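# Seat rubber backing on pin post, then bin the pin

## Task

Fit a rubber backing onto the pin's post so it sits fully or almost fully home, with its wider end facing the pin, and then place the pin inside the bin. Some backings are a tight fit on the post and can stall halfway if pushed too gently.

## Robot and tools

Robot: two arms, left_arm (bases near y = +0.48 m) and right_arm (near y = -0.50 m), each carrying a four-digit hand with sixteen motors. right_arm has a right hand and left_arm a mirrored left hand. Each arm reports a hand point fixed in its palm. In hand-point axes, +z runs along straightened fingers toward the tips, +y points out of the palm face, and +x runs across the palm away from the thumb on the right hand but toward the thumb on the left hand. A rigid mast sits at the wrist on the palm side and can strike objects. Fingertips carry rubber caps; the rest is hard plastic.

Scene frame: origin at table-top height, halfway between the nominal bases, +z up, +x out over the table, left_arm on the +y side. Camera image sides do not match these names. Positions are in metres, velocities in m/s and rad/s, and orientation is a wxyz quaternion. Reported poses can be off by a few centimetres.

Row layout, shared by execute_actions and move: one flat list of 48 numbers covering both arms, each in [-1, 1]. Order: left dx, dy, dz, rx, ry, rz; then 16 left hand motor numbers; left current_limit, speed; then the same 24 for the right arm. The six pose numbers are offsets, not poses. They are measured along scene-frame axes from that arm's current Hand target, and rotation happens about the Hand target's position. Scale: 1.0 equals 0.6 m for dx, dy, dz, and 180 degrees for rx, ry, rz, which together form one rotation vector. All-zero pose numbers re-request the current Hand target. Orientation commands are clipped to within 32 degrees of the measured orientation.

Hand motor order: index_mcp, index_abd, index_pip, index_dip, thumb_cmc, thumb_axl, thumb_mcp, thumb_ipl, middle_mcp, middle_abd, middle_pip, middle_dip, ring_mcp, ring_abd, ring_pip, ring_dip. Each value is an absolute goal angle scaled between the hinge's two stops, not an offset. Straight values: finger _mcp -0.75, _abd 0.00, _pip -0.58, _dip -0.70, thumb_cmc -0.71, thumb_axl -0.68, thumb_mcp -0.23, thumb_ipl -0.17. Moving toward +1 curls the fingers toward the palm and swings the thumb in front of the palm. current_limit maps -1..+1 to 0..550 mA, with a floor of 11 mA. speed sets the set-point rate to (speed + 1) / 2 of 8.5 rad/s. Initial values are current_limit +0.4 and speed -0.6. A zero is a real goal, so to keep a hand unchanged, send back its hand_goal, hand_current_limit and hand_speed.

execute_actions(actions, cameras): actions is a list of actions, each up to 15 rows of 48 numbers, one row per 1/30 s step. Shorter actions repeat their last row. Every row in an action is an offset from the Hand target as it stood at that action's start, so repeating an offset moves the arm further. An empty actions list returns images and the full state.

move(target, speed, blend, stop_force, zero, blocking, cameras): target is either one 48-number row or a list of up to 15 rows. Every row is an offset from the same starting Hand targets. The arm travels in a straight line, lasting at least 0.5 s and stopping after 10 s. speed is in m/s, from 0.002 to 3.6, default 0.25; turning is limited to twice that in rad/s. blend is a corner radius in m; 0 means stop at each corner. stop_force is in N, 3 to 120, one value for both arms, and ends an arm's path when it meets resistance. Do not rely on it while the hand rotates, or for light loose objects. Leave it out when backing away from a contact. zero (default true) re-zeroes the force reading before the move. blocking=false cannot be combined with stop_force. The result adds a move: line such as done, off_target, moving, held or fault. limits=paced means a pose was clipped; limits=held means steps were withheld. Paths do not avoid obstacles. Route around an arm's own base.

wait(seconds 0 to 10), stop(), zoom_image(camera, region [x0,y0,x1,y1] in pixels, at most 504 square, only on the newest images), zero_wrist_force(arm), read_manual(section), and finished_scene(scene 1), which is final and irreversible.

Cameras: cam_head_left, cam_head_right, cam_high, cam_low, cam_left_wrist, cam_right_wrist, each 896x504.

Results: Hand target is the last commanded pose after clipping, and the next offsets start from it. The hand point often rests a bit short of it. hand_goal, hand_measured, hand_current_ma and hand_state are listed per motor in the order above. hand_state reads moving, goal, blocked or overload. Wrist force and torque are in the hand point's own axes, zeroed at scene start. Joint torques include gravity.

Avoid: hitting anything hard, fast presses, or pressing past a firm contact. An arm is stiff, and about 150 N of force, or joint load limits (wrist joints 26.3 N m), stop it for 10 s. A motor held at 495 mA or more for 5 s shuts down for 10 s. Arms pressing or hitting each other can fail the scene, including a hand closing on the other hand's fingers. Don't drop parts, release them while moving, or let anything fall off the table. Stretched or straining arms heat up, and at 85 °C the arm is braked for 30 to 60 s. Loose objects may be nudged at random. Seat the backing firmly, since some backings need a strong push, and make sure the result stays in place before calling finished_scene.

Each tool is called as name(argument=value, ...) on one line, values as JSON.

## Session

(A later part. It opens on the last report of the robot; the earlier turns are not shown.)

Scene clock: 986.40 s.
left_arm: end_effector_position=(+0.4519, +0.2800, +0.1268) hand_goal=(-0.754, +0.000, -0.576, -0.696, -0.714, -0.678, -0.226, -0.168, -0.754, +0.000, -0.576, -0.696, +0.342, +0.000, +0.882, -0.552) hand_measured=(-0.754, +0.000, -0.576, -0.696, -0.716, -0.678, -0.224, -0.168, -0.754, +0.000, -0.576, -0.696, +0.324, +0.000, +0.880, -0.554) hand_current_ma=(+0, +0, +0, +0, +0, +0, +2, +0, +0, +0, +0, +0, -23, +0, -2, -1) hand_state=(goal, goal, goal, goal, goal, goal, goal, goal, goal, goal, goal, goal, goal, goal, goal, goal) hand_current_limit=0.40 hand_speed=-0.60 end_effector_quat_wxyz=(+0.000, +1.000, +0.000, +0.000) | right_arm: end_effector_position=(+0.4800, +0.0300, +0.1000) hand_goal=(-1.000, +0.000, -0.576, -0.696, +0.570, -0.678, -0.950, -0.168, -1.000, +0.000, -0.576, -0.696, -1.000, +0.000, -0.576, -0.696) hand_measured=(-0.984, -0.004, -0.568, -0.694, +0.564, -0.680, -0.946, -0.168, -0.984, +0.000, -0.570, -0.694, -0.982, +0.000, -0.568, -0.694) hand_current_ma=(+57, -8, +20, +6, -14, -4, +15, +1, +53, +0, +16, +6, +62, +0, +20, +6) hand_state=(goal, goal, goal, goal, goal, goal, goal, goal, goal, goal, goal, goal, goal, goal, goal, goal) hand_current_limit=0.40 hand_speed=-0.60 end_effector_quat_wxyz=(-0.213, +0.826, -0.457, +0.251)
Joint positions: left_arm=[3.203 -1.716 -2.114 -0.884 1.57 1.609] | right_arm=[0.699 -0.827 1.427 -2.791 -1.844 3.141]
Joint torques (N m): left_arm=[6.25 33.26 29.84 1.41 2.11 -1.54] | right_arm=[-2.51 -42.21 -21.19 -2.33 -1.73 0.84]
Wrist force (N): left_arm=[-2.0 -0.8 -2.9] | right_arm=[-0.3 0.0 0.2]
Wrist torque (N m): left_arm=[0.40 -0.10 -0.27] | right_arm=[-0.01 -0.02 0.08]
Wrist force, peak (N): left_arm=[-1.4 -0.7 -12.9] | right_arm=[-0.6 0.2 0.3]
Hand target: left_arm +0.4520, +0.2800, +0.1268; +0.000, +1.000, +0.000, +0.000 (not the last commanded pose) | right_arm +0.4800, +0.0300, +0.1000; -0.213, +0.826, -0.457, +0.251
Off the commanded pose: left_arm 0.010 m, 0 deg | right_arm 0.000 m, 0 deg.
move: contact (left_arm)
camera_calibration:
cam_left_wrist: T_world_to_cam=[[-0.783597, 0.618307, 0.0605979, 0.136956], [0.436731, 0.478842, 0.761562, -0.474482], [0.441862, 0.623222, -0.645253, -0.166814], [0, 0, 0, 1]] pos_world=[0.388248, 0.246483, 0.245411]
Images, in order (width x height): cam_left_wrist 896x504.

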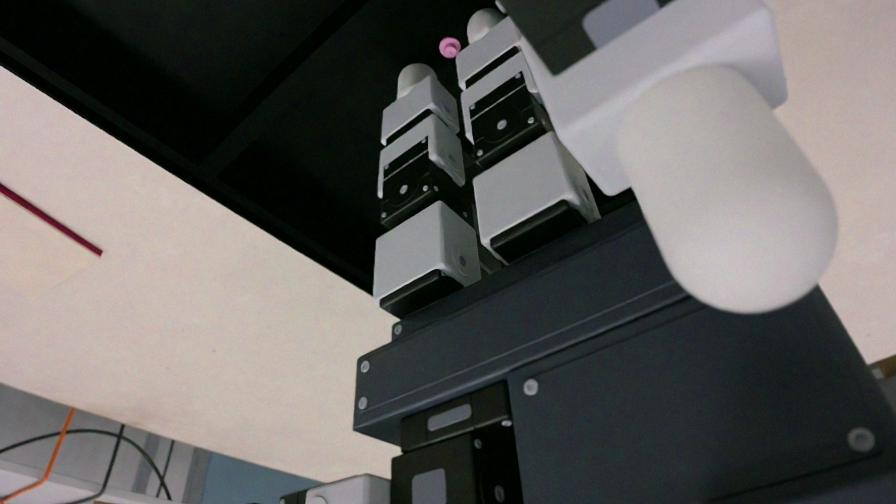

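move(target=[-0.0013,-0.0018,0.0006,0,0,0, -0.754, 0, -0.576, -0.696, -0.714, -0.678, -0.226, -0.168, -0.754, 0, -0.576, -0.696, 0.342, 0, 0.883, -0.551, 0.4, -0.6, 0,0,0,0,0,0, -1.0, 0, -0.576, -0.696, 0.571, -0.678, -0.95, -0.168, -1.0, 0, -0.576, -0.696, -1.0, 0, -0.576, -0.696, 0.4, -0.6], speed=0.02)

move(target=[0,0,0,0,0,0, -0.754, 0.09, -0.576, -0.696, -0.714, -0.678, -0.226, -0.168, -0.754, -0.09, -0.576, -0.696, 0.342, 0, 0.883, -0.551, 0.2, -0.95, 0,0,0,0,0,0, -1.0, 0, -0.576, -0.696, 0.571, -0.678, -0.95, -0.168, -1.0, 0, -0.576, -0.696, -1.0, 0, -0.576, -0.696, 0.4, -0.6], speed=0.02, cameras=["cam_left_wrist"])

zoom_image(camera="cam_left_wrist", region=[390, 0, 520, 100])

Scene clock: 1047.80 s.
left_arm: end_effector_position=(+0.4512, +0.2789, +0.1272) hand_goal=(-0.754, +0.000, -0.576, -0.696, -0.714, -0.678, -0.226, -0.168, -0.754, +0.000, -0.576, -0.696, +0.342, +0.000, +0.882, -0.552) hand_measured=(-0.754, +0.000, -0.576, -0.696, -0.716, -0.678, -0.224, -0.168, -0.754, +0.000, -0.576, -0.696, +0.324, +0.000, +0.880, -0.554) hand_current_ma=(+0, +0, +0, +0, +0, +0, +2, +0, +0, +0, +0, +0, -23, +0, -2, -1) hand_state=(goal, goal, goal, goal, goal, goal, goal, goal, goal, goal, goal, goal, goal, goal, goal, goal) hand_current_limit=0.40 hand_speed=-0.60 end_effector_quat_wxyz=(+0.000, +1.000, +0.000, +0.000) | right_arm: end_effector_position=(+0.4800, +0.0300, +0.1000) hand_goal=(-1.000, +0.000, -0.576, -0.696, +0.570, -0.678, -0.950, -0.168, -1.000, +0.000, -0.576, -0.696, -1.000, +0.000, -0.576, -0.696) hand_measured=(-0.984, -0.004, -0.568, -0.694, +0.564, -0.680, -0.946, -0.168, -0.984, +0.000, -0.570, -0.694, -0.982, +0.000, -0.568, -0.694) hand_current_ma=(+57, -8, +20, +6, -14, -4, +15, +1, +53, +0, +16, +6, +62, +0, +20, +6) hand_state=(goal, goal, goal, goal, goal, goal, goal, goal, goal, goal, goal, goal, goal, goal, goal, goal) hand_current_limit=0.40 hand_speed=-0.60 end_effector_quat_wxyz=(-0.213, +0.826, -0.457, +0.251)
Joint positions: left_arm=[3.201 -1.714 -2.114 -0.884 1.57 1.606] | right_arm=[0.699 -0.827 1.427 -2.791 -1.844 3.141]
Joint torques (N m): left_arm=[-4.4 31.08 4.57 -0.09 1.93 -1.3] | right_arm=[-4.6 -43.24 -18.38 -2.34 -1.62 0.47]
Wrist force (N): left_arm=[-1.5 -0.5 -1.0] | right_arm=[-0.4 -0.1 0.1]
Wrist torque (N m): left_arm=[0.24 -0.04 -0.25] | right_arm=[-0.01 0.02 0.07]
Wrist force, peak (N): left_arm=[-1.4 -0.4 -4.4] | right_arm=[-0.6 0.1 0.4]
Hand target: left_arm +0.4512, +0.2789, +0.1271; +0.000, +1.000, +0.000, +0.000 | right_arm +0.4800, +0.0300, +0.1000; -0.213, +0.826, -0.457, +0.251
Off the commanded pose: left_arm 0.000 m, 0 deg | right_arm 0.000 m, 0 deg.
move: done

Scene clock: 1048.47 s.
left_arm: end_effector_position=(+0.4512, +0.2789, +0.1272) hand_goal=(-0.754, +0.090, -0.576, -0.696, -0.714, -0.678, -0.226, -0.168, -0.754, -0.090, -0.576, -0.696, +0.342, +0.000, +0.882, -0.552) hand_measured=(-0.754, +0.086, -0.576, -0.696, -0.716, -0.678, -0.224, -0.168, -0.754, -0.086, -0.576, -0.696, +0.324, +0.000, +0.880, -0.554) hand_current_ma=(+0, -2, +0, +0, +0, +0, +2, +0, +0, +2, +0, +0, -23, +0, -2, -1) hand_state=(goal, goal, goal, goal, goal, goal, goal, goal, goal, goal, goal, goal, goal, goal, goal, goal) hand_current_limit=0.20 hand_speed=-0.95 end_effector_quat_wxyz=(+0.000, +1.000, +0.000, +0.000) | right_arm: end_effector_position=(+0.4800, +0.0300, +0.1000) hand_goal=(-1.000, +0.000, -0.576, -0.696, +0.570, -0.678, -0.950, -0.168, -1.000, +0.000, -0.576, -0.696, -1.000, +0.000, -0.576, -0.696) hand_measured=(-0.984, -0.004, -0.568, -0.694, +0.564, -0.680, -0.946, -0.168, -0.984, +0.000, -0.570, -0.694, -0.982, +0.000, -0.568, -0.694) hand_current_ma=(+57, -8, +20, +6, -14, -4, +15, +1, +53, +0, +16, +6, +62, +0, +20, +6) hand_state=(goal, goal, goal, goal, goal, goal, goal, goal, goal, goal, goal, goal, goal, goal, goal, goal) hand_current_limit=0.40 hand_speed=-0.60 end_effector_quat_wxyz=(-0.213, +0.826, -0.457, +0.251)
Joint positions: left_arm=[3.201 -1.714 -2.114 -0.884 1.57 1.606] | right_arm=[0.699 -0.827 1.427 -2.791 -1.844 3.141]
Joint torques (N m): left_arm=[3.18 23.17 4.2 0.91 1.93 1.33] | right_arm=[-4.26 -43.14 -18.41 -2.53 -1.76 0.48]
Wrist force (N): left_arm=[-1.3 -0.5 -0.9] | right_arm=[-0.4 -0.2 0.3]
Wrist torque (N m): left_arm=[0.25 -0.08 -0.23] | right_arm=[-0.04 0.00 0.07]
Wrist force, peak (N): left_arm=[-1.7 -0.6 -0.9] | right_arm=[-0.6 0.1 0.0]
Hand target: left_arm +0.4512, +0.2789, +0.1271; +0.000, +1.000, +0.000, +0.000 | right_arm +0.4800, +0.0300, +0.1000; -0.213, +0.826, -0.457, +0.251
Off the commanded pose: left_arm 0.000 m, 0 deg | right_arm 0.000 m, 0 deg.
move: done
camera_calibration:
cam_left_wrist: T_world_to_cam=[[-0.783597, 0.618307, 0.0605979, 0.136991], [0.436731, 0.478842, 0.761562, -0.473834], [0.441862, 0.623222, -0.645253, -0.165581], [0, 0, 0, 1]] pos_world=[0.387448, 0.245383, 0.245711]
Images, in order (width x height): cam_left_wrist 896x504.

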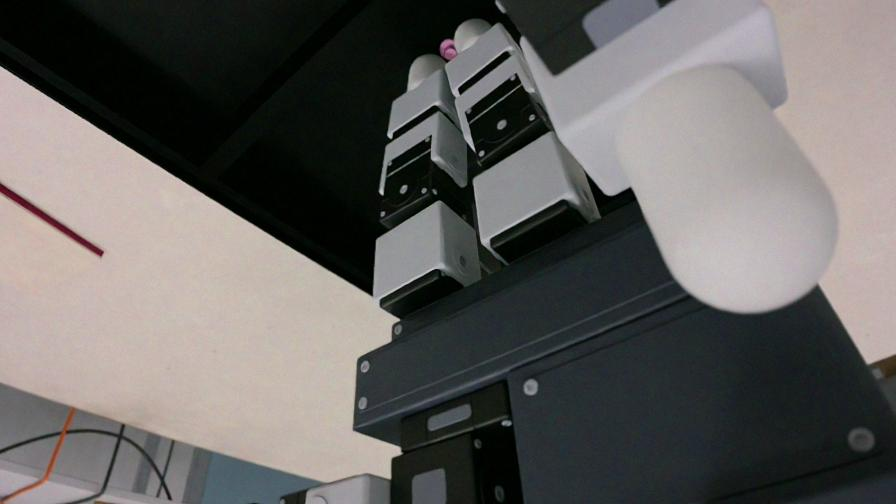

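Scaled by 3.877 from the camera's 896x504 image, which has a finer 1280x720 frame.

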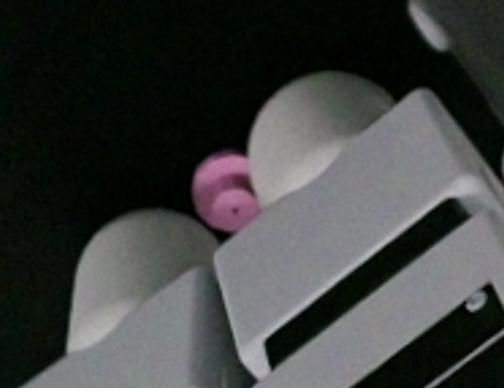

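move(target=[0.0013,0.0012,-0.0003,0,0,0, -0.754, 0.09, -0.576, -0.696, -0.714, -0.678, -0.226, -0.168, -0.754, -0.09, -0.576, -0.696, 0.342, 0, 0.883, -0.551, 0.2, -0.95, 0,0,0,0,0,0, -1.0, 0, -0.576, -0.696, 0.571, -0.678, -0.95, -0.168, -1.0, 0, -0.576, -0.696, -1.0, 0, -0.576, -0.696, 0.4, -0.6], speed=0.02)

move(target=[0,0,0,0,0,0, -0.754, 0.2, -0.576, -0.696, -0.714, -0.678, -0.226, -0.168, -0.754, -0.2, -0.576, -0.696, 0.342, 0, 0.883, -0.551, 0.2, -0.97, 0,0,0,0,0,0, -1.0, 0, -0.576, -0.696, 0.571, -0.678, -0.95, -0.168, -1.0, 0, -0.576, -0.696, -1.0, 0, -0.576, -0.696, 0.4, -0.6], speed=0.02, cameras=["cam_left_wrist"])

zoom_image(camera="cam_left_wrist", region=[390, 0, 520, 100])

Scene clock: 1086.63 s.
left_arm: end_effector_position=(+0.4520, +0.2796, +0.1269) hand_goal=(-0.754, +0.090, -0.576, -0.696, -0.714, -0.678, -0.226, -0.168, -0.754, -0.090, -0.576, -0.696, +0.342, +0.000, +0.882, -0.552) hand_measured=(-0.754, +0.086, -0.576, -0.696, -0.716, -0.678, -0.224, -0.168, -0.754, -0.086, -0.576, -0.696, +0.324, +0.000, +0.880, -0.554) hand_current_ma=(+0, -2, +0, +0, +0, +0, +2, +0, +0, +2, +0, +0, -23, +0, -2, -1) hand_state=(goal, goal, goal, goal, goal, goal, goal, goal, goal, goal, goal, goal, goal, goal, goal, goal) hand_current_limit=0.20 hand_speed=-0.95 end_effector_quat_wxyz=(+0.000, +1.000, +0.000, +0.000) | right_arm: end_effector_position=(+0.4800, +0.0300, +0.1000) hand_goal=(-1.000, +0.000, -0.576, -0.696, +0.570, -0.678, -0.950, -0.168, -1.000, +0.000, -0.576, -0.696, -1.000, +0.000, -0.576, -0.696) hand_measured=(-0.984, -0.004, -0.568, -0.694, +0.564, -0.680, -0.946, -0.168, -0.984, +0.000, -0.570, -0.694, -0.982, +0.000, -0.568, -0.694) hand_current_ma=(+57, -8, +20, +6, -14, -4, +15, +1, +53, +0, +16, +6, +62, +0, +20, +6) hand_state=(goal, goal, goal, goal, goal, goal, goal, goal, goal, goal, goal, goal, goal, goal, goal, goal) hand_current_limit=0.40 hand_speed=-0.60 end_effector_quat_wxyz=(-0.213, +0.826, -0.457, +0.251)
Joint positions: left_arm=[3.202 -1.716 -2.113 -0.884 1.57 1.608] | right_arm=[0.699 -0.827 1.427 -2.791 -1.844 3.141]
Joint torques (N m): left_arm=[5.79 17.33 30.15 4.54 1.63 1.57] | right_arm=[-3.7 -42.58 -15.69 -2.79 -1.46 0.09]
Wrist force (N): left_arm=[-1.4 -0.6 -1.0] | right_arm=[0.0 -0.1 0.3]
Wrist torque (N m): left_arm=[0.23 -0.06 -0.43] | right_arm=[-0.03 -0.03 0.10]
Wrist force, peak (N): left_arm=[-1.5 -0.7 -1.1] | right_arm=[-0.7 -0.1 0.0]
Hand target: left_arm +0.4520, +0.2796, +0.1270; +0.000, +1.000, +0.000, +0.000 | right_arm +0.4800, +0.0300, +0.1000; -0.213, +0.826, -0.457, +0.251
Off the commanded pose: left_arm 0.000 m, 0 deg | right_arm 0.000 m, 0 deg.
move: done

Scene clock: 1087.13 s.
left_arm: end_effector_position=(+0.4520, +0.2796, +0.1269) hand_goal=(-0.754, +0.200, -0.576, -0.696, -0.714, -0.678, -0.226, -0.168, -0.754, -0.200, -0.576, -0.696, +0.342, +0.000, +0.882, -0.552) hand_measured=(-0.754, +0.094, -0.576, -0.696, -0.716, -0.678, -0.224, -0.168, -0.754, -0.096, -0.576, -0.696, +0.324, +0.000, +0.880, -0.554) hand_current_ma=(+0, -88, +0, +0, +0, +0, +2, +0, +0, +87, +0, +0, -23, +0, -2, -1) hand_state=(goal, moving, goal, goal, goal, goal, goal, goal, goal, moving, goal, goal, goal, goal, goal, goal) hand_current_limit=0.20 hand_speed=-0.97 end_effector_quat_wxyz=(+0.000, +1.000, +0.000, +0.000) | right_arm: end_effector_position=(+0.4800, +0.0300, +0.1000) hand_goal=(-1.000, +0.000, -0.576, -0.696, +0.570, -0.678, -0.950, -0.168, -1.000, +0.000, -0.576, -0.696, -1.000, +0.000, -0.576, -0.696) hand_measured=(-0.984, -0.004, -0.568, -0.694, +0.564, -0.680, -0.946, -0.168, -0.984, +0.000, -0.570, -0.694, -0.982, +0.000, -0.568, -0.694) hand_current_ma=(+57, -8, +20, +6, -14, -4, +15, +1, +53, +0, +16, +6, +62, +0, +20, +6) hand_state=(goal, goal, goal, goal, goal, goal, goal, goal, goal, goal, goal, goal, goal, goal, goal, goal) hand_current_limit=0.40 hand_speed=-0.60 end_effector_quat_wxyz=(-0.213, +0.826, -0.457, +0.251)
Joint positions: left_arm=[3.202 -1.716 -2.113 -0.884 1.57 1.608] | right_arm=[0.699 -0.827 1.427 -2.791 -1.844 3.141]
Joint torques (N m): left_arm=[1.29 22.27 27.3 4.65 1.58 0.17] | right_arm=[-4.23 -43.44 -16.13 -2.81 -1.55 0.01]
Wrist force (N): left_arm=[-1.1 -0.5 -1.1] | right_arm=[-0.2 0.0 0.0]
Wrist torque (N m): left_arm=[0.24 -0.10 -0.41] | right_arm=[0.01 -0.01 0.08]
Wrist force, peak (N): left_arm=[-1.5 -0.5 -1.1] | right_arm=[-0.6 0.2 0.0]
Hand target: left_arm +0.4520, +0.2796, +0.1270; +0.000, +1.000, +0.000, +0.000 | right_arm +0.4800, +0.0300, +0.1000; -0.213, +0.826, -0.457, +0.251
Off the commanded pose: left_arm 0.000 m, 0 deg | right_arm 0.000 m, 0 deg.
move: done
camera_calibration:
cam_left_wrist: T_world_to_cam=[[-0.783597, 0.618307, 0.0605979, 0.137197], [0.436731, 0.478842, 0.761562, -0.474367], [0.441862, 0.623222, -0.645253, -0.1665], [0, 0, 0, 1]] pos_world=[0.388248, 0.246083, 0.245511]
Images, in order (width x height): cam_left_wrist 896x504.

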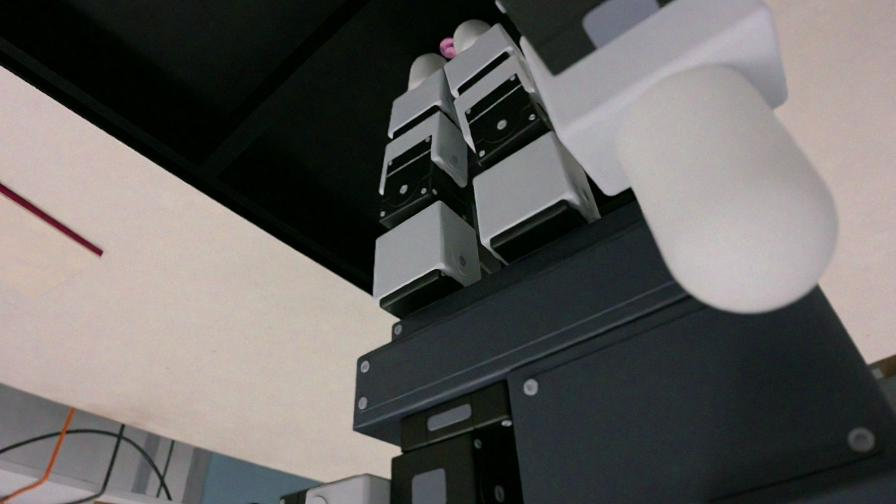

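Scaled by 3.877 from the camera's 896x504 image, which has a finer 1280x720 frame.

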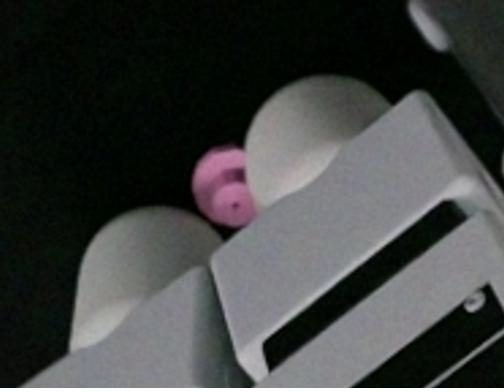

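wait(seconds=1.5, cameras=["cam_left_wrist"])

zoom_image(camera="cam_left_wrist", region=[390, 0, 520, 100])

Scene clock: 1094.53 s.
left_arm: end_effector_position=(+0.4520, +0.2796, +0.1270) hand_goal=(-0.754, +0.200, -0.576, -0.696, -0.714, -0.678, -0.226, -0.168, -0.754, -0.200, -0.576, -0.696, +0.342, +0.000, +0.882, -0.552) hand_measured=(-0.754, +0.098, -0.576, -0.696, -0.716, -0.678, -0.224, -0.168, -0.754, -0.098, -0.576, -0.696, +0.324, +0.000, +0.880, -0.554) hand_current_ma=(+0, -232, +0, +0, +0, +0, +2, +0, +0, +230, +0, +0, -23, +0, -2, -1) hand_state=(goal, blocked, goal, goal, goal, goal, goal, goal, goal, blocked, goal, goal, goal, goal, goal, goal) hand_current_limit=0.20 hand_speed=-0.97 end_effector_quat_wxyz=(+0.000, +1.000, +0.000, +0.000) | right_arm: end_effector_position=(+0.4800, +0.0300, +0.1000) hand_goal=(-1.000, +0.000, -0.576, -0.696, +0.570, -0.678, -0.950, -0.168, -1.000, +0.000, -0.576, -0.696, -1.000, +0.000, -0.576, -0.696) hand_measured=(-0.984, -0.004, -0.568, -0.694, +0.564, -0.680, -0.946, -0.168, -0.984, +0.000, -0.570, -0.694, -0.982, +0.000, -0.568, -0.694) hand_current_ma=(+57, -8, +20, +6, -14, -4, +15, +1, +53, +0, +16, +6, +62, +0, +20, +6) hand_state=(goal, goal, goal, goal, goal, goal, goal, goal, goal, goal, goal, goal, goal, goal, goal, goal) hand_current_limit=0.40 hand_speed=-0.60 end_effector_quat_wxyz=(-0.213, +0.826, -0.457, +0.251)
Joint positions: left_arm=[3.202 -1.716 -2.113 -0.884 1.57 1.608] | right_arm=[0.699 -0.827 1.427 -2.791 -1.844 3.141]
Joint torques (N m): left_arm=[-6.15 32.57 6.01 4.51 1.39 -1.61] | right_arm=[-4.05 -43.79 -14.7 -3.01 -1.32 -0.33]
Wrist force (N): left_arm=[-1.6 -0.4 -1.0] | right_arm=[-0.3 0.1 0.0]
Wrist torque (N m): left_arm=[0.26 -0.04 -0.45] | right_arm=[0.03 0.00 0.08]
Wrist force, peak (N): left_arm=[-1.5 -0.7 -1.3] | right_arm=[-0.6 0.0 0.4]
Hand target: left_arm +0.4520, +0.2796, +0.1270; +0.000, +1.000, +0.000, +0.000 | right_arm +0.4800, +0.0300, +0.1000; -0.213, +0.826, -0.457, +0.251
Off the commanded pose: left_arm 0.000 m, 0 deg | right_arm 0.000 m, 0 deg.
wait: 1.50 s; at rest from the start
camera_calibration:
cam_left_wrist: T_world_to_cam=[[-0.783597, 0.618307, 0.0605979, 0.137197], [0.436731, 0.478842, 0.761562, -0.474367], [0.441862, 0.623222, -0.645253, -0.1665], [0, 0, 0, 1]] pos_world=[0.388248, 0.246083, 0.245511]
Images, in order (width x height): cam_left_wrist 896x504.

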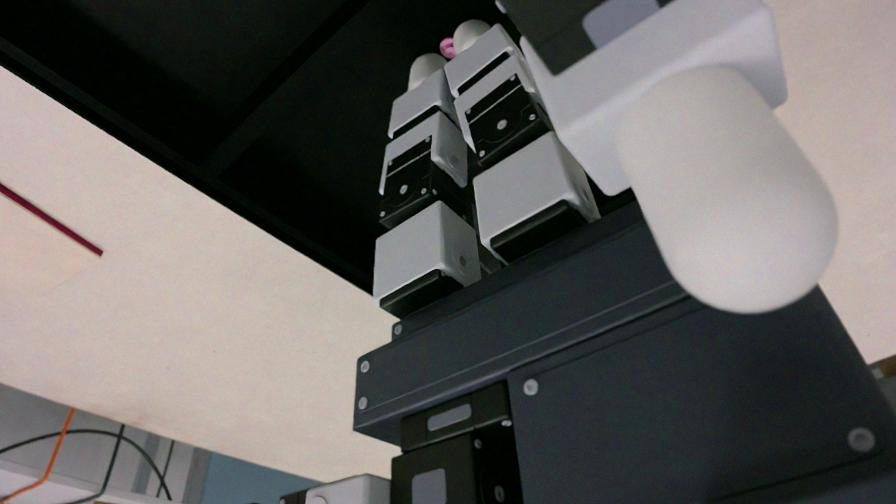

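Scaled by 3.877 from the camera's 896x504 image, which has a finer 1280x720 frame.

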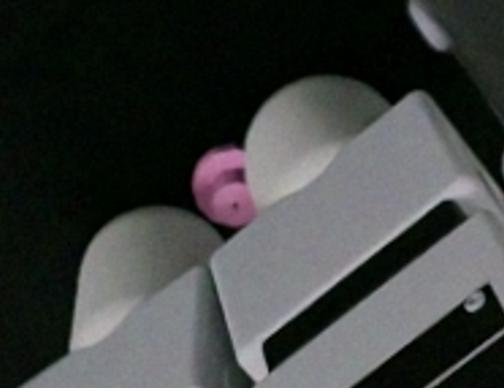

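move(target=[0,0,0.02,0,0,0, -0.754, 0.2, -0.576, -0.696, -0.714, -0.678, -0.226, -0.168, -0.754, -0.2, -0.576, -0.696, 0.342, 0, 0.883, -0.551, 0.2, -0.97, 0,0,0,0,0,0, -1.0, 0, -0.576, -0.696, 0.571, -0.678, -0.95, -0.168, -1.0, 0, -0.576, -0.696, -1.0, 0, -0.576, -0.696, 0.4, -0.6], speed=0.02, cameras=["cam_left_wrist"])

zoom_image(camera="cam_left_wrist", region=[390, 0, 520, 100])

Scene clock: 1108.27 s.
left_arm: end_effector_position=(+0.4520, +0.2796, +0.1391) hand_goal=(-0.754, +0.200, -0.576, -0.696, -0.714, -0.678, -0.226, -0.168, -0.754, -0.200, -0.576, -0.696, +0.342, +0.000, +0.882, -0.552) hand_measured=(-0.754, +0.098, -0.576, -0.696, -0.716, -0.678, -0.224, -0.168, -0.754, -0.098, -0.576, -0.696, +0.324, +0.000, +0.880, -0.554) hand_current_ma=(+0, -232, +0, +0, +0, +0, +2, +0, +0, +230, +0, +0, -23, +0, -2, -1) hand_state=(goal, blocked, goal, goal, goal, goal, goal, goal, goal, blocked, goal, goal, goal, goal, goal, goal) hand_current_limit=0.20 hand_speed=-0.97 end_effector_quat_wxyz=(+0.000, +1.000, +0.000, +0.000) | right_arm: end_effector_position=(+0.4800, +0.0300, +0.1000) hand_goal=(-1.000, +0.000, -0.576, -0.696, +0.570, -0.678, -0.950, -0.168, -1.000, +0.000, -0.576, -0.696, -1.000, +0.000, -0.576, -0.696) hand_measured=(-0.984, -0.004, -0.568, -0.694, +0.564, -0.680, -0.946, -0.168, -0.984, +0.000, -0.570, -0.694, -0.982, +0.000, -0.568, -0.694) hand_current_ma=(+57, -8, +20, +6, -14, -4, +15, +1, +53, +0, +16, +6, +62, +0, +20, +6) hand_state=(goal, goal, goal, goal, goal, goal, goal, goal, goal, goal, goal, goal, goal, goal, goal, goal) hand_current_limit=0.40 hand_speed=-0.60 end_effector_quat_wxyz=(-0.213, +0.826, -0.457, +0.251)
Joint positions: left_arm=[3.202 -1.695 -2.098 -0.92 1.57 1.608] | right_arm=[0.699 -0.827 1.427 -2.791 -1.844 3.141]
Joint torques (N m): left_arm=[-5.69 14.73 14.16 4.51 0.8 -1.68] | right_arm=[-4.6 -44.82 -13.99 -3.41 -1 -0.6]
Wrist force (N): left_arm=[-1.3 -0.3 -0.7] | right_arm=[-0.4 0.1 0.2]
Wrist torque (N m): left_arm=[0.27 -0.08 -0.42] | right_arm=[0.00 0.01 0.08]
Wrist force, peak (N): left_arm=[-1.6 -0.6 -1.1] | right_arm=[-0.6 -0.2 0.2]
Hand target: left_arm +0.4520, +0.2796, +0.1390; +0.000, +1.000, +0.000, +0.000 | right_arm +0.4800, +0.0300, +0.1000; -0.213, +0.826, -0.457, +0.251
Off the commanded pose: left_arm 0.000 m, 0 deg | right_arm 0.000 m, 0 deg.
move: done
camera_calibration:
cam_left_wrist: T_world_to_cam=[[-0.7836, 0.618314, 0.0604909, 0.136564], [0.436616, 0.478817, 0.761643, -0.483672], [0.441971, 0.623235, -0.645167, -0.15874], [0, 0, 0, 1]] pos_world=[0.388348, 0.246083, 0.257711]
Images, in order (width x height): cam_left_wrist 896x504.

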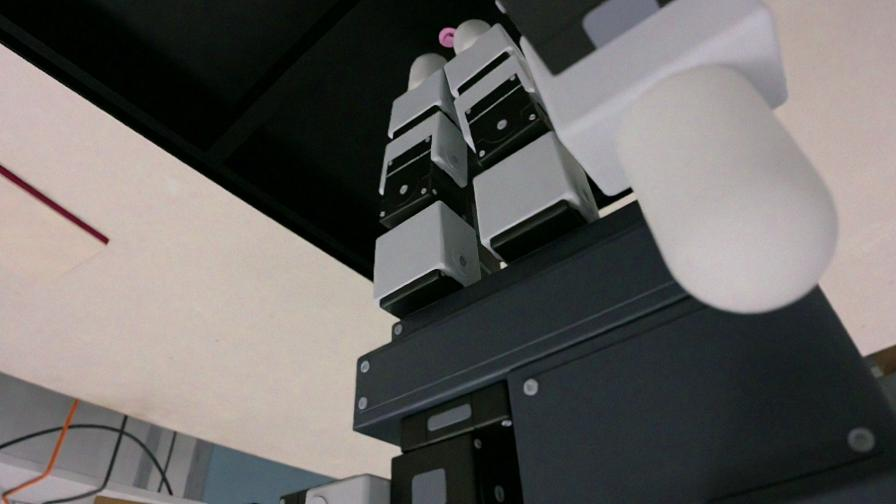

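Scaled by 3.877 from the camera's 896x504 image, which has a finer 1280x720 frame.

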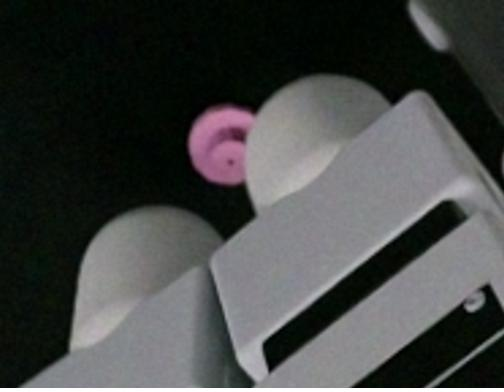

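move(target=[-0.0008,0.0052,0.07,0.0556,0,0, -0.754, 0.0, -0.576, -0.696, -0.714, -0.678, -0.226, -0.168, -0.754, 0.0, -0.576, -0.696, 0.342, 0, 0.883, -0.551, 0.4, -0.9, 0,0,0,0,0,0, -1.0, 0, -0.576, -0.696, 0.571, -0.678, -0.95, -0.168, -1.0, 0, -0.576, -0.696, -1.0, 0, -0.576, -0.696, 0.4, -0.6], speed=0.08)

move(target=[0,0,0,0,0,0, -0.890, 0.0, -0.2555, -0.377, -0.714, -0.678, -0.226, -0.168, -0.3425, 0.0, -0.927, -0.9855, 0.342, 0, 0.883, -0.551, 0.4, -0.85, 0,0,0,0,0,0, -1.0, 0, -0.576, -0.696, 0.571, -0.678, -0.95, -0.168, -1.0, 0, -0.576, -0.696, -1.0, 0, -0.576, -0.696, 0.4, -0.6], speed=0.05)

move(target=[0,0,-0.08,0,0,0, -0.890, 0.0, -0.2555, -0.377, -0.714, -0.678, -0.226, -0.168, -0.3425, 0.0, -0.927, -0.9855, 0.342, 0, 0.883, -0.551, 0.4, -0.85, 0,0,0,0,0,0, -1.0, 0, -0.576, -0.696, 0.571, -0.678, -0.95, -0.168, -1.0, 0, -0.576, -0.696, -1.0, 0, -0.576, -0.696, 0.4, -0.6], speed=0.05, cameras=["cam_left_wrist", "cam_right_wrist"])

zoom_image(camera="cam_left_wrist", region=[380, 0, 540, 120])

Scene clock: 1465.33 s.
left_arm: end_effector_position=(+0.4515, +0.2827, +0.1811) hand_goal=(-0.754, +0.000, -0.576, -0.696, -0.714, -0.678, -0.226, -0.168, -0.754, +0.000, -0.576, -0.696, +0.342, +0.000, +0.882, -0.552) hand_measured=(-0.754, +0.004, -0.576, -0.696, -0.714, -0.678, -0.224, -0.168, -0.754, -0.004, -0.576, -0.696, +0.324, +0.000, +0.880, -0.554) hand_current_ma=(+0, +2, +0, +0, +0, +0, +2, +0, +0, -1, +0, +0, -23, +0, -2, -1) hand_state=(goal, goal, goal, goal, goal, goal, goal, goal, goal, goal, goal, goal, goal, goal, goal, goal) hand_current_limit=0.40 hand_speed=-0.90 end_effector_quat_wxyz=(-0.087, +0.996, +0.000, +0.000) | right_arm: end_effector_position=(+0.4800, +0.0300, +0.1000) hand_goal=(-1.000, +0.000, -0.576, -0.696, +0.570, -0.678, -0.950, -0.168, -1.000, +0.000, -0.576, -0.696, -1.000, +0.000, -0.576, -0.696) hand_measured=(-0.984, -0.004, -0.568, -0.694, +0.564, -0.680, -0.946, -0.168, -0.984, +0.000, -0.570, -0.694, -0.982, +0.000, -0.568, -0.694) hand_current_ma=(+57, -8, +20, +6, -14, -4, +15, +1, +53, +0, +16, +6, +62, +0, +20, +6) hand_state=(goal, goal, goal, goal, goal, goal, goal, goal, goal, goal, goal, goal, goal, goal, goal, goal) hand_current_limit=0.40 hand_speed=-0.60 end_effector_quat_wxyz=(-0.213, +0.826, -0.457, +0.251)
Joint positions: left_arm=[3.121 -1.641 -1.995 -1.084 1.745 1.526] | right_arm=[0.699 -0.827 1.427 -2.791 -1.844 3.141]
Joint torques (N m): left_arm=[8.95 14.51 5.46 4.55 -2.5 1.85] | right_arm=[-4.17 -45.25 -14.73 -3.7 -0.77 -1.08]
Wrist force (N): left_arm=[-1.4 -1.0 -0.8] | right_arm=[-0.3 0.1 0.0]
Wrist torque (N m): left_arm=[0.27 -0.06 -0.39] | right_arm=[0.04 0.00 0.08]
Wrist force, peak (N): left_arm=[-1.6 -1.1 -1.3] | right_arm=[-0.7 -0.1 0.2]
Hand target: left_arm +0.4515, +0.2827, +0.1810; -0.087, +0.996, +0.000, +0.000 | right_arm +0.4800, +0.0300, +0.1000; -0.213, +0.826, -0.457, +0.251
Off the commanded pose: left_arm 0.000 m, 0 deg | right_arm 0.000 m, 0 deg.
move: done

Scene clock: 1466.40 s.
left_arm: end_effector_position=(+0.4515, +0.2827, +0.1810) hand_goal=(-0.890, +0.000, -0.256, -0.378, -0.714, -0.678, -0.226, -0.168, -0.342, +0.000, -0.928, -0.986, +0.342, +0.000, +0.882, -0.552) hand_measured=(-0.880, +0.004, -0.258, -0.380, -0.714, -0.678, -0.224, -0.168, -0.346, -0.004, -0.924, -0.982, +0.324, +0.000, +0.880, -0.554) hand_current_ma=(+9, +2, -1, -1, +0, +0, +2, +0, -3, -1, +2, +2, -23, +0, -2, -1) hand_state=(goal, goal, goal, goal, goal, goal, goal, goal, goal, goal, goal, goal, goal, goal, goal, goal) hand_current_limit=0.40 hand_speed=-0.85 end_effector_quat_wxyz=(-0.087, +0.996, +0.000, +0.000) | right_arm: end_effector_position=(+0.4800, +0.0300, +0.1000) hand_goal=(-1.000, +0.000, -0.576, -0.696, +0.570, -0.678, -0.950, -0.168, -1.000, +0.000, -0.576, -0.696, -1.000, +0.000, -0.576, -0.696) hand_measured=(-0.984, -0.004, -0.568, -0.694, +0.564, -0.680, -0.946, -0.168, -0.984, +0.000, -0.570, -0.694, -0.982, +0.000, -0.568, -0.694) hand_current_ma=(+57, -8, +20, +6, -14, -4, +15, +1, +53, +0, +16, +6, +62, +0, +20, +6) hand_state=(goal, goal, goal, goal, goal, goal, goal, goal, goal, goal, goal, goal, goal, goal, goal, goal) hand_current_limit=0.40 hand_speed=-0.60 end_effector_quat_wxyz=(-0.213, +0.826, -0.457, +0.251)
Joint positions: left_arm=[3.121 -1.641 -1.995 -1.084 1.745 1.526] | right_arm=[0.699 -0.827 1.427 -2.791 -1.844 3.141]
Joint torques (N m): left_arm=[8.36 13.69 6.59 2.05 2.21 1.97] | right_arm=[-4.17 -45.05 -14.21 -3.88 -0.72 -0.9]
Wrist force (N): left_arm=[-1.4 -1.0 -0.9] | right_arm=[-0.3 -0.1 0.2]
Wrist torque (N m): left_arm=[0.29 -0.07 -0.39] | right_arm=[0.00 0.00 0.08]
Wrist force, peak (N): left_arm=[-1.6 -1.0 -0.9] | right_arm=[-0.6 -0.1 0.4]
Hand target: left_arm +0.4515, +0.2827, +0.1810; -0.087, +0.996, +0.000, +0.000 | right_arm +0.4800, +0.0300, +0.1000; -0.213, +0.826, -0.457, +0.251
Off the commanded pose: left_arm 0.000 m, 0 deg | right_arm 0.000 m, 0 deg.
move: done

Scene clock: 1467.70 s.
left_arm: end_effector_position=(+0.4514, +0.2827, +0.1328) hand_goal=(-0.890, +0.000, -0.256, -0.378, -0.714, -0.678, -0.226, -0.168, -0.342, +0.000, -0.928, -0.986, +0.342, +0.000, +0.882, -0.552) hand_measured=(-0.882, +0.004, -0.258, -0.380, -0.714, -0.678, -0.224, -0.168, -0.346, -0.004, -0.924, -0.982, +0.324, +0.000, +0.880, -0.554) hand_current_ma=(+8, +1, -1, -1, +0, +0, +2, +0, -3, -1, +2, +2, -22, +0, -2, -1) hand_state=(goal, goal, goal, goal, goal, goal, goal, goal, goal, goal, goal, goal, goal, goal, goal, goal) hand_current_limit=0.40 hand_speed=-0.85 end_effector_quat_wxyz=(-0.087, +0.996, +0.000, +0.000) | right_arm: end_effector_position=(+0.4800, +0.0300, +0.1000) hand_goal=(-1.000, +0.000, -0.576, -0.696, +0.570, -0.678, -0.950, -0.168, -1.000, +0.000, -0.576, -0.696, -1.000, +0.000, -0.576, -0.696) hand_measured=(-0.984, -0.004, -0.568, -0.694, +0.564, -0.680, -0.946, -0.168, -0.984, +0.000, -0.570, -0.694, -0.982, +0.000, -0.568, -0.694) hand_current_ma=(+57, -8, +20, +6, -14, -4, +15, +1, +53, +0, +16, +6, +62, +0, +20, +6) hand_state=(goal, goal, goal, goal, goal, goal, goal, goal, goal, goal, goal, goal, goal, goal, goal, goal) hand_current_limit=0.40 hand_speed=-0.60 end_effector_quat_wxyz=(-0.213, +0.826, -0.457, +0.251)
Joint positions: left_arm=[3.121 -1.708 -2.064 -0.949 1.745 1.526] | right_arm=[0.699 -0.827 1.427 -2.791 -1.844 3.141]
Joint torques (N m): left_arm=[8.18 34.46 31.13 -0.37 1.98 0.69] | right_arm=[-4 -44.65 -14.47 -3.98 -0.89 -1.23]
Wrist force (N): left_arm=[-1.2 -1.0 -0.7] | right_arm=[-0.4 0.0 0.3]
Wrist torque (N m): left_arm=[0.27 -0.09 -0.39] | right_arm=[-0.01 0.01 0.07]
Wrist force, peak (N): left_arm=[-1.6 -1.1 -1.4] | right_arm=[-0.7 0.0 0.2]
Hand target: left_arm +0.4515, +0.2827, +0.1330; -0.087, +0.996, +0.000, +0.000 | right_arm +0.4800, +0.0300, +0.1000; -0.213, +0.826, -0.457, +0.251
Off the commanded pose: left_arm 0.000 m, 0 deg | right_arm 0.000 m, 0 deg.
move: done
camera_calibration:
cam_left_wrist: T_world_to_cam=[[-0.783495, 0.598418, 0.167423, 0.125847], [0.437021, 0.339107, 0.833078, -0.45026], [0.441755, 0.72588, -0.52721, -0.209104], [0, 0, 0, 1]] pos_world=[0.387746, 0.229161, 0.24379]
cam_right_wrist: T_world_to_cam=[[-0.729314, 0.380109, -0.568875, 0.436205], [-0.339425, 0.520921, 0.783219, 0.0152693], [0.594048, 0.764302, -0.250896, -0.160391], [0, 0, 0, 1]] pos_world=[0.418593, -0.0511726, 0.195946]
Images, in order (width x height): cam_left_wrist 896x504, cam_right_wrist 896x504.

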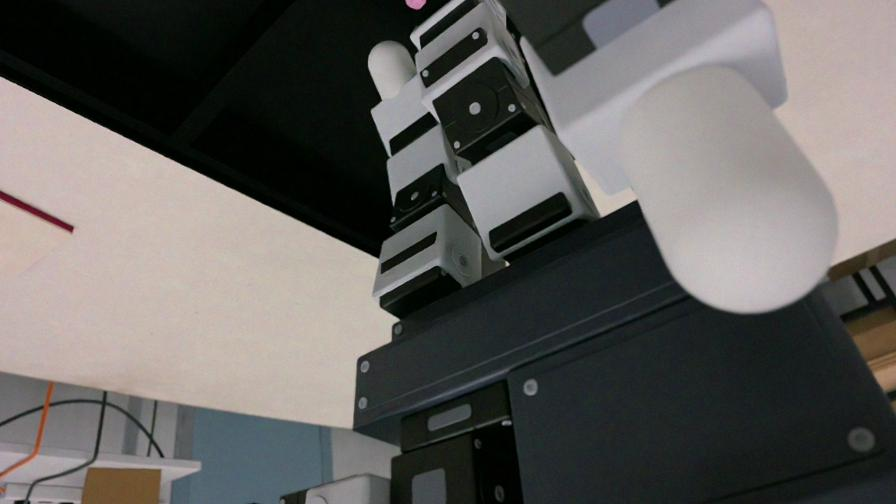

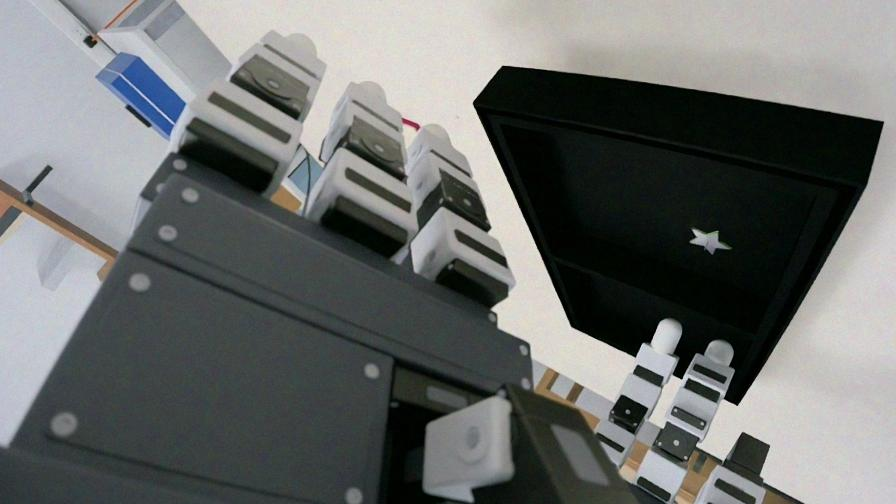

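Scaled by 3.150 from the camera's 896x504 image, which has a finer 1280x720 frame.

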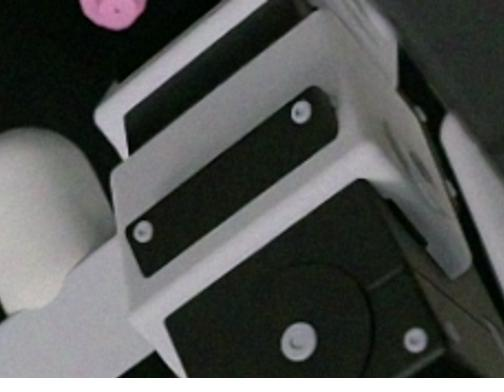

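move(target=[0,0,0,0,0,0, -0.3425, 0.0, -0.927, -0.9855, -0.714, -0.678, -0.226, -0.168, -0.890, 0.0, -0.2555, -0.377, 0.342, 0, 0.883, -0.551, 0.4, -0.85, 0,0,0,0,0,0, -1.0, 0, -0.576, -0.696, 0.571, -0.678, -0.95, -0.168, -1.0, 0, -0.576, -0.696, -1.0, 0, -0.576, -0.696, 0.4, -0.6], speed=0.05, cameras=["cam_left_wrist", "cam_right_wrist"])

zoom_image(camera="cam_left_wrist", region=[380, 0, 540, 120])

Scene clock: 1486.20 s.
left_arm: end_effector_position=(+0.4515, +0.2827, +0.1330) hand_goal=(-0.342, +0.000, -0.928, -0.986, -0.714, -0.678, -0.226, -0.168, -0.890, +0.000, -0.256, -0.378, +0.342, +0.000, +0.882, -0.552) hand_measured=(-0.346, +0.004, -0.924, -0.984, -0.714, -0.678, -0.224, -0.168, -0.882, -0.004, -0.258, -0.382, +0.324, +0.000, +0.880, -0.554) hand_current_ma=(-3, +1, +2, +1, +0, +0, +2, +0, +8, -1, -1, -2, -22, +0, -2, -1) hand_state=(goal, goal, goal, goal, goal, goal, goal, goal, goal, goal, goal, goal, goal, goal, goal, goal) hand_current_limit=0.40 hand_speed=-0.85 end_effector_quat_wxyz=(-0.087, +0.996, +0.000, +0.000) | right_arm: end_effector_position=(+0.4800, +0.0300, +0.1000) hand_goal=(-1.000, +0.000, -0.576, -0.696, +0.570, -0.678, -0.950, -0.168, -1.000, +0.000, -0.576, -0.696, -1.000, +0.000, -0.576, -0.696) hand_measured=(-0.984, -0.004, -0.568, -0.694, +0.564, -0.680, -0.946, -0.168, -0.984, +0.000, -0.570, -0.694, -0.982, +0.000, -0.568, -0.694) hand_current_ma=(+57, -8, +20, +6, -14, -4, +15, +1, +53, +0, +16, +6, +62, +0, +20, +6) hand_state=(goal, goal, goal, goal, goal, goal, goal, goal, goal, goal, goal, goal, goal, goal, goal, goal) hand_current_limit=0.40 hand_speed=-0.60 end_effector_quat_wxyz=(-0.213, +0.826, -0.457, +0.251)
Joint positions: left_arm=[3.121 -1.708 -2.064 -0.949 1.745 1.526] | right_arm=[0.699 -0.827 1.427 -2.791 -1.844 3.141]
Joint torques (N m): left_arm=[6.3 34.22 32.78 2.23 -2.21 0.96] | right_arm=[-4.49 -45.78 -13.92 -4.04 -0.54 -1.42]
Wrist force (N): left_arm=[-1.2 -1.1 -0.8] | right_arm=[-0.4 0.0 0.0]
Wrist torque (N m): left_arm=[0.26 -0.08 -0.39] | right_arm=[0.03 0.02 0.07]
Wrist force, peak (N): left_arm=[-1.6 -0.9 -0.9] | right_arm=[-0.7 0.2 0.0]
Hand target: left_arm +0.4515, +0.2827, +0.1330; -0.087, +0.996, +0.000, +0.000 | right_arm +0.4800, +0.0300, +0.1000; -0.213, +0.826, -0.457, +0.251
Off the commanded pose: left_arm 0.000 m, 0 deg | right_arm 0.000 m, 0 deg.
move: done
camera_calibration:
cam_left_wrist: T_world_to_cam=[[-0.783613, 0.59835, 0.167119, 0.125967], [0.436709, 0.339213, 0.833199, -0.450277], [0.441855, 0.725887, -0.527116, -0.209115], [0, 0, 0, 1]] pos_world=[0.387748, 0.229161, 0.24389]
cam_right_wrist: T_world_to_cam=[[-0.729314, 0.380109, -0.568875, 0.436205], [-0.339425, 0.520921, 0.783219, 0.0152693], [0.594048, 0.764302, -0.250896, -0.160391], [0, 0, 0, 1]] pos_world=[0.418593, -0.0511726, 0.195946]
Images, in order (width x height): cam_left_wrist 896x504, cam_right_wrist 896x504.

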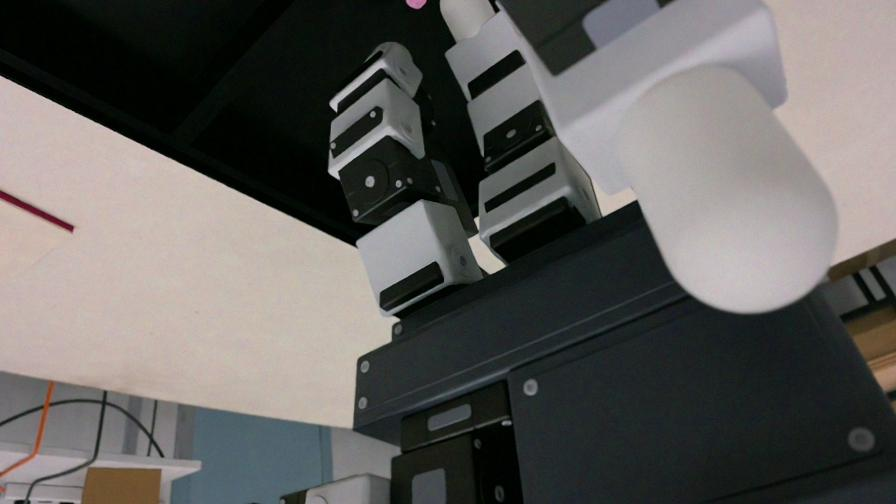

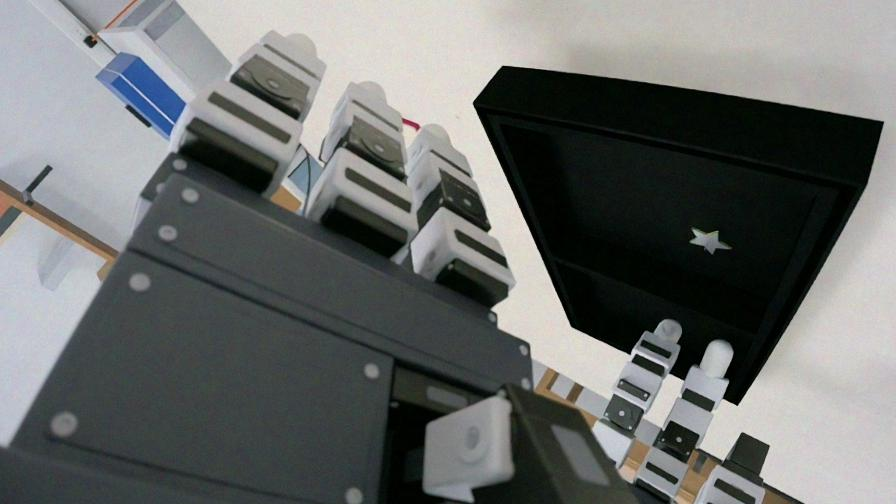

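Scaled by 3.150 from the camera's 896x504 image, which has a finer 1280x720 frame.

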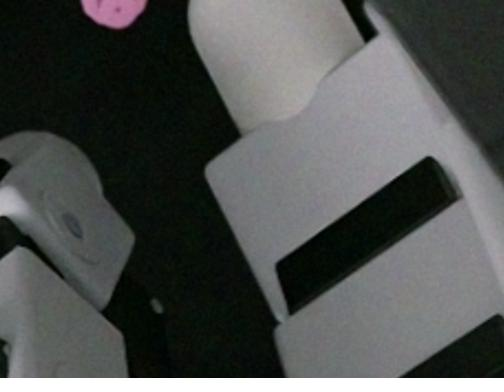

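move(target=[0,0,-0.06,0,0,0, -0.3425, 0.05, -0.927, -0.9855, -0.714, -0.678, -0.226, -0.168, -0.890, -0.05, -0.2555, -0.377, 0.342, 0, 0.883, -0.551, 0.4, -0.9, 0,0,0,0,0,0, -1.0, 0, -0.576, -0.696, 0.571, -0.678, -0.95, -0.168, -1.0, 0, -0.576, -0.696, -1.0, 0, -0.576, -0.696, 0.4, -0.6], speed=0.012, stop_force=3, cameras=["cam_left_wrist"])

zoom_image(camera="cam_left_wrist", region=[360, 0, 520, 120])

Scene clock: 1517.93 s.
left_arm: end_effector_position=(+0.4515, +0.2827, +0.1069) hand_goal=(-0.342, +0.050, -0.928, -0.986, -0.714, -0.678, -0.226, -0.168, -0.890, -0.050, -0.256, -0.378, +0.342, +0.000, +0.882, -0.552) hand_measured=(-0.340, +0.046, -0.930, -0.988, -0.714, -0.678, -0.224, -0.168, -0.886, -0.048, -0.254, -0.376, +0.324, +0.000, +0.880, -0.554) hand_current_ma=(+0, -2, -1, -1, +0, +0, +2, +0, +2, +1, +1, +1, -22, +0, -2, -1) hand_state=(goal, goal, goal, goal, goal, goal, goal, goal, goal, goal, goal, goal, goal, goal, goal, goal) hand_current_limit=0.40 hand_speed=-0.90 end_effector_quat_wxyz=(-0.087, +0.996, +0.000, +0.000) | right_arm: end_effector_position=(+0.4800, +0.0300, +0.1000) hand_goal=(-1.000, +0.000, -0.576, -0.696, +0.570, -0.678, -0.950, -0.168, -1.000, +0.000, -0.576, -0.696, -1.000, +0.000, -0.576, -0.696) hand_measured=(-0.984, -0.004, -0.568, -0.694, +0.564, -0.680, -0.946, -0.168, -0.984, +0.000, -0.570, -0.694, -0.982, +0.000, -0.568, -0.694) hand_current_ma=(+57, -8, +20, +6, -14, -4, +15, +1, +53, +0, +16, +6, +62, +0, +20, +6) hand_state=(goal, goal, goal, goal, goal, goal, goal, goal, goal, goal, goal, goal, goal, goal, goal, goal) hand_current_limit=0.40 hand_speed=-0.60 end_effector_quat_wxyz=(-0.213, +0.826, -0.457, +0.251)
Joint positions: left_arm=[3.121 -1.752 -2.095 -0.874 1.745 1.526] | right_arm=[0.699 -0.827 1.427 -2.791 -1.844 3.141]
Joint torques (N m): left_arm=[1.92 35.15 30.06 1.5 -1.63 0.04] | right_arm=[-4.64 -46.41 -14.38 -4.07 -0.23 -1.7]
Wrist force (N): left_arm=[-1.6 -0.8 -0.5] | right_arm=[-0.4 -0.2 0.0]
Wrist torque (N m): left_arm=[0.29 -0.03 -0.41] | right_arm=[-0.02 0.01 0.07]
Wrist force, peak (N): left_arm=[-2.3 -2.3 -7.0] | right_arm=[-0.7 0.1 0.2]
Hand target: left_arm +0.4515, +0.2827, +0.1069; -0.087, +0.996, +0.000, +0.000 (not the last commanded pose) | right_arm +0.4800, +0.0300, +0.1000; -0.213, +0.826, -0.457, +0.251
Off the commanded pose: left_arm 0.010 m, 0 deg | right_arm 0.000 m, 0 deg.
move: contact (left_arm)
camera_calibration:
cam_left_wrist: T_world_to_cam=[[-0.783613, 0.59835, 0.167119, 0.130312], [0.436709, 0.339213, 0.833199, -0.428613], [0.441855, 0.725887, -0.527116, -0.22282], [0, 0, 0, 1]] pos_world=[0.387748, 0.229161, 0.21789]
Images, in order (width x height): cam_left_wrist 896x504.

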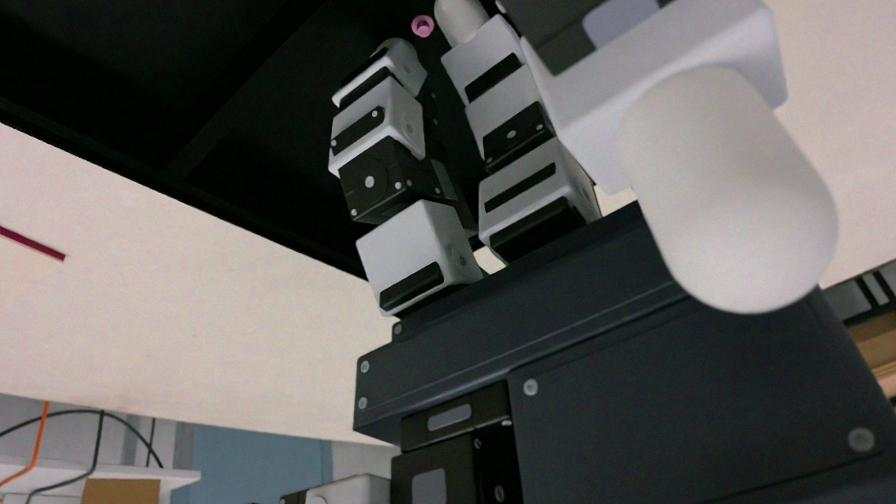

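Scaled by 3.150 from the camera's 896x504 image, which has a finer 1280x720 frame.

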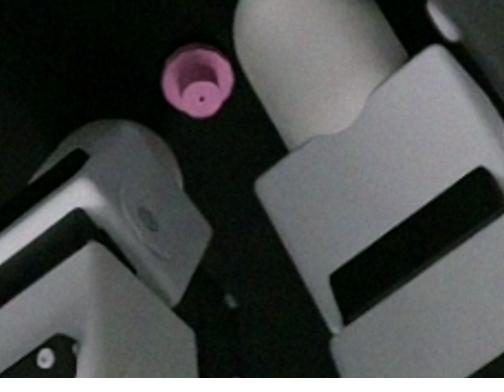

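move(target=[0,-0.0008,-0.0003,0,0,0, -0.3425, 0.22, -0.927, -0.9855, -0.714, -0.678, -0.226, -0.168, -0.890, -0.22, -0.2555, -0.377, 0.342, 0, 0.883, -0.551, 0.2, -0.97, 0,0,0,0,0,0, -1.0, 0, -0.576, -0.696, 0.571, -0.678, -0.95, -0.168, -1.0, 0, -0.576, -0.696, -1.0, 0, -0.576, -0.696, 0.4, -0.6], speed=0.02)

wait(seconds=1.5, cameras=["cam_left_wrist"])

zoom_image(camera="cam_left_wrist", region=[360, 0, 520, 120])

Scene clock: 1559.33 s.
left_arm: end_effector_position=(+0.4515, +0.2822, +0.1068) hand_goal=(-0.342, +0.220, -0.928, -0.986, -0.714, -0.678, -0.226, -0.168, -0.890, -0.220, -0.256, -0.378, +0.342, +0.000, +0.882, -0.552) hand_measured=(-0.340, +0.120, -0.930, -0.988, -0.714, -0.678, -0.224, -0.168, -0.886, -0.120, -0.254, -0.376, +0.324, +0.000, +0.880, -0.554) hand_current_ma=(+0, -36, -1, -1, +0, +0, +2, +0, +2, +35, +1, +1, -22, +0, -2, -1) hand_state=(goal, moving, goal, goal, goal, goal, goal, goal, goal, moving, goal, goal, goal, goal, goal, goal) hand_current_limit=0.20 hand_speed=-0.97 end_effector_quat_wxyz=(-0.087, +0.996, +0.000, +0.000) | right_arm: end_effector_position=(+0.4800, +0.0300, +0.1000) hand_goal=(-1.000, +0.000, -0.576, -0.696, +0.570, -0.678, -0.950, -0.168, -1.000, +0.000, -0.576, -0.696, -1.000, +0.000, -0.576, -0.696) hand_measured=(-0.984, -0.004, -0.568, -0.694, +0.564, -0.680, -0.946, -0.168, -0.984, +0.000, -0.570, -0.694, -0.982, +0.000, -0.568, -0.694) hand_current_ma=(+57, -8, +20, +6, -14, -4, +15, +1, +53, +0, +16, +6, +62, +0, +20, +6) hand_state=(goal, goal, goal, goal, goal, goal, goal, goal, goal, goal, goal, goal, goal, goal, goal, goal) hand_current_limit=0.40 hand_speed=-0.60 end_effector_quat_wxyz=(-0.213, +0.826, -0.457, +0.251)
Joint positions: left_arm=[3.12 -1.752 -2.095 -0.873 1.745 1.525] | right_arm=[0.699 -0.827 1.427 -2.791 -1.844 3.141]
Joint torques (N m): left_arm=[-7.11 15.69 29.34 4.47 -2.1 -1.47] | right_arm=[-4.86 -47.21 -14.34 -4.04 0.01 -1.72]
Wrist force (N): left_arm=[-1.7 -1.0 -0.7] | right_arm=[-0.2 0.1 0.1]
Wrist torque (N m): left_arm=[0.27 -0.02 -0.32] | right_arm=[0.03 -0.01 0.09]
Wrist force, peak (N): left_arm=[-1.7 -1.2 -1.1] | right_arm=[-0.6 0.0 0.1]
Hand target: left_arm +0.4515, +0.2822, +0.1068; -0.087, +0.996, +0.000, +0.000 | right_arm +0.4800, +0.0300, +0.1000; -0.213, +0.826, -0.457, +0.251
Off the commanded pose: left_arm 0.000 m, 0 deg | right_arm 0.000 m, 0 deg.
move: done

Scene clock: 1560.83 s.
left_arm: end_effector_position=(+0.4515, +0.2822, +0.1068) hand_goal=(-0.342, +0.220, -0.928, -0.986, -0.714, -0.678, -0.226, -0.168, -0.890, -0.220, -0.256, -0.378, +0.342, +0.000, +0.882, -0.552) hand_measured=(-0.340, +0.126, -0.930, -0.988, -0.714, -0.678, -0.224, -0.168, -0.886, -0.126, -0.254, -0.376, +0.324, +0.000, +0.880, -0.554) hand_current_ma=(+0, -207, -1, -1, +0, +0, +2, +0, +2, +203, +1, +1, -22, +0, -2, -1) hand_state=(goal, blocked, goal, goal, goal, goal, goal, goal, goal, blocked, goal, goal, goal, goal, goal, goal) hand_current_limit=0.20 hand_speed=-0.97 end_effector_quat_wxyz=(-0.087, +0.996, +0.000, +0.000) | right_arm: end_effector_position=(+0.4800, +0.0300, +0.1000) hand_goal=(-1.000, +0.000, -0.576, -0.696, +0.570, -0.678, -0.950, -0.168, -1.000, +0.000, -0.576, -0.696, -1.000, +0.000, -0.576, -0.696) hand_measured=(-0.984, -0.004, -0.568, -0.694, +0.564, -0.680, -0.946, -0.168, -0.984, +0.000, -0.570, -0.694, -0.982, +0.000, -0.568, -0.694) hand_current_ma=(+57, -8, +20, +6, -14, -4, +15, +1, +53, +0, +16, +6, +62, +0, +20, +6) hand_state=(goal, goal, goal, goal, goal, goal, goal, goal, goal, goal, goal, goal, goal, goal, goal, goal) hand_current_limit=0.40 hand_speed=-0.60 end_effector_quat_wxyz=(-0.213, +0.826, -0.457, +0.251)
Joint positions: left_arm=[3.12 -1.752 -2.095 -0.873 1.745 1.525] | right_arm=[0.699 -0.827 1.427 -2.791 -1.844 3.141]
Joint torques (N m): left_arm=[-3.53 16.24 28.01 4.47 -2.33 1.13] | right_arm=[-3.71 -46.99 -15.54 -3.91 -0.04 -1.7]
Wrist force (N): left_arm=[-1.6 -1.1 -0.7] | right_arm=[-0.4 0.0 0.2]
Wrist torque (N m): left_arm=[0.25 -0.04 -0.30] | right_arm=[0.00 0.01 0.07]
Wrist force, peak (N): left_arm=[-1.7 -0.9 -1.2] | right_arm=[-0.7 0.1 0.0]
Hand target: left_arm +0.4515, +0.2822, +0.1068; -0.087, +0.996, +0.000, +0.000 | right_arm +0.4800, +0.0300, +0.1000; -0.213, +0.826, -0.457, +0.251
Off the commanded pose: left_arm 0.000 m, 0 deg | right_arm 0.000 m, 0 deg.
wait: 1.50 s; at rest by 0.17 s
camera_calibration:
cam_left_wrist: T_world_to_cam=[[-0.783613, 0.59835, 0.167119, 0.130723], [0.436709, 0.339213, 0.833199, -0.428321], [0.441855, 0.725887, -0.527116, -0.222607], [0, 0, 0, 1]] pos_world=[0.387848, 0.228661, 0.21769]
Images, in order (width x height): cam_left_wrist 896x504.

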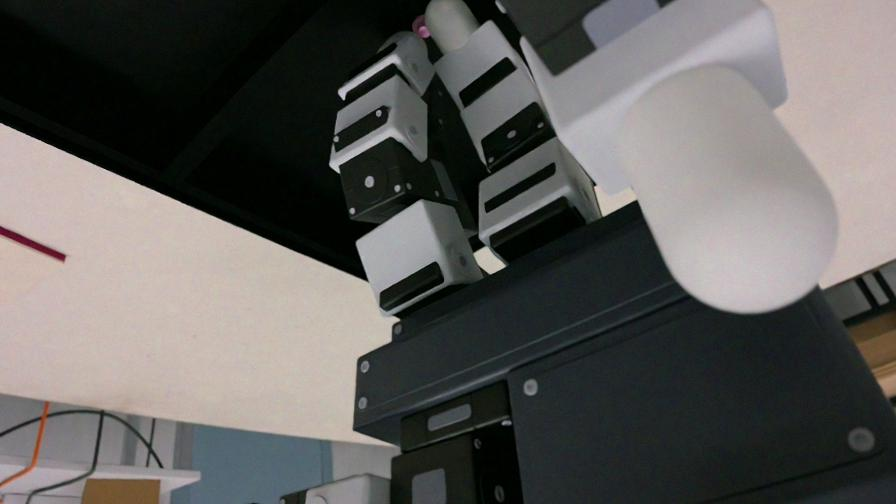

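Scaled by 3.150 from the camera's 896x504 image, which has a finer 1280x720 frame.

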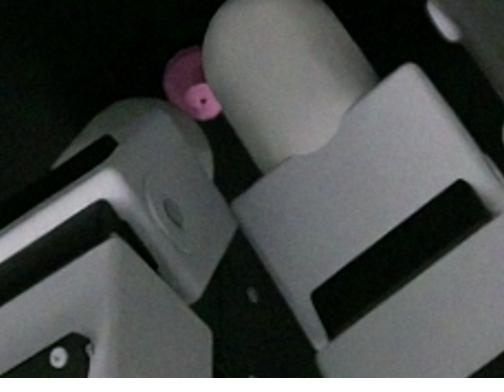

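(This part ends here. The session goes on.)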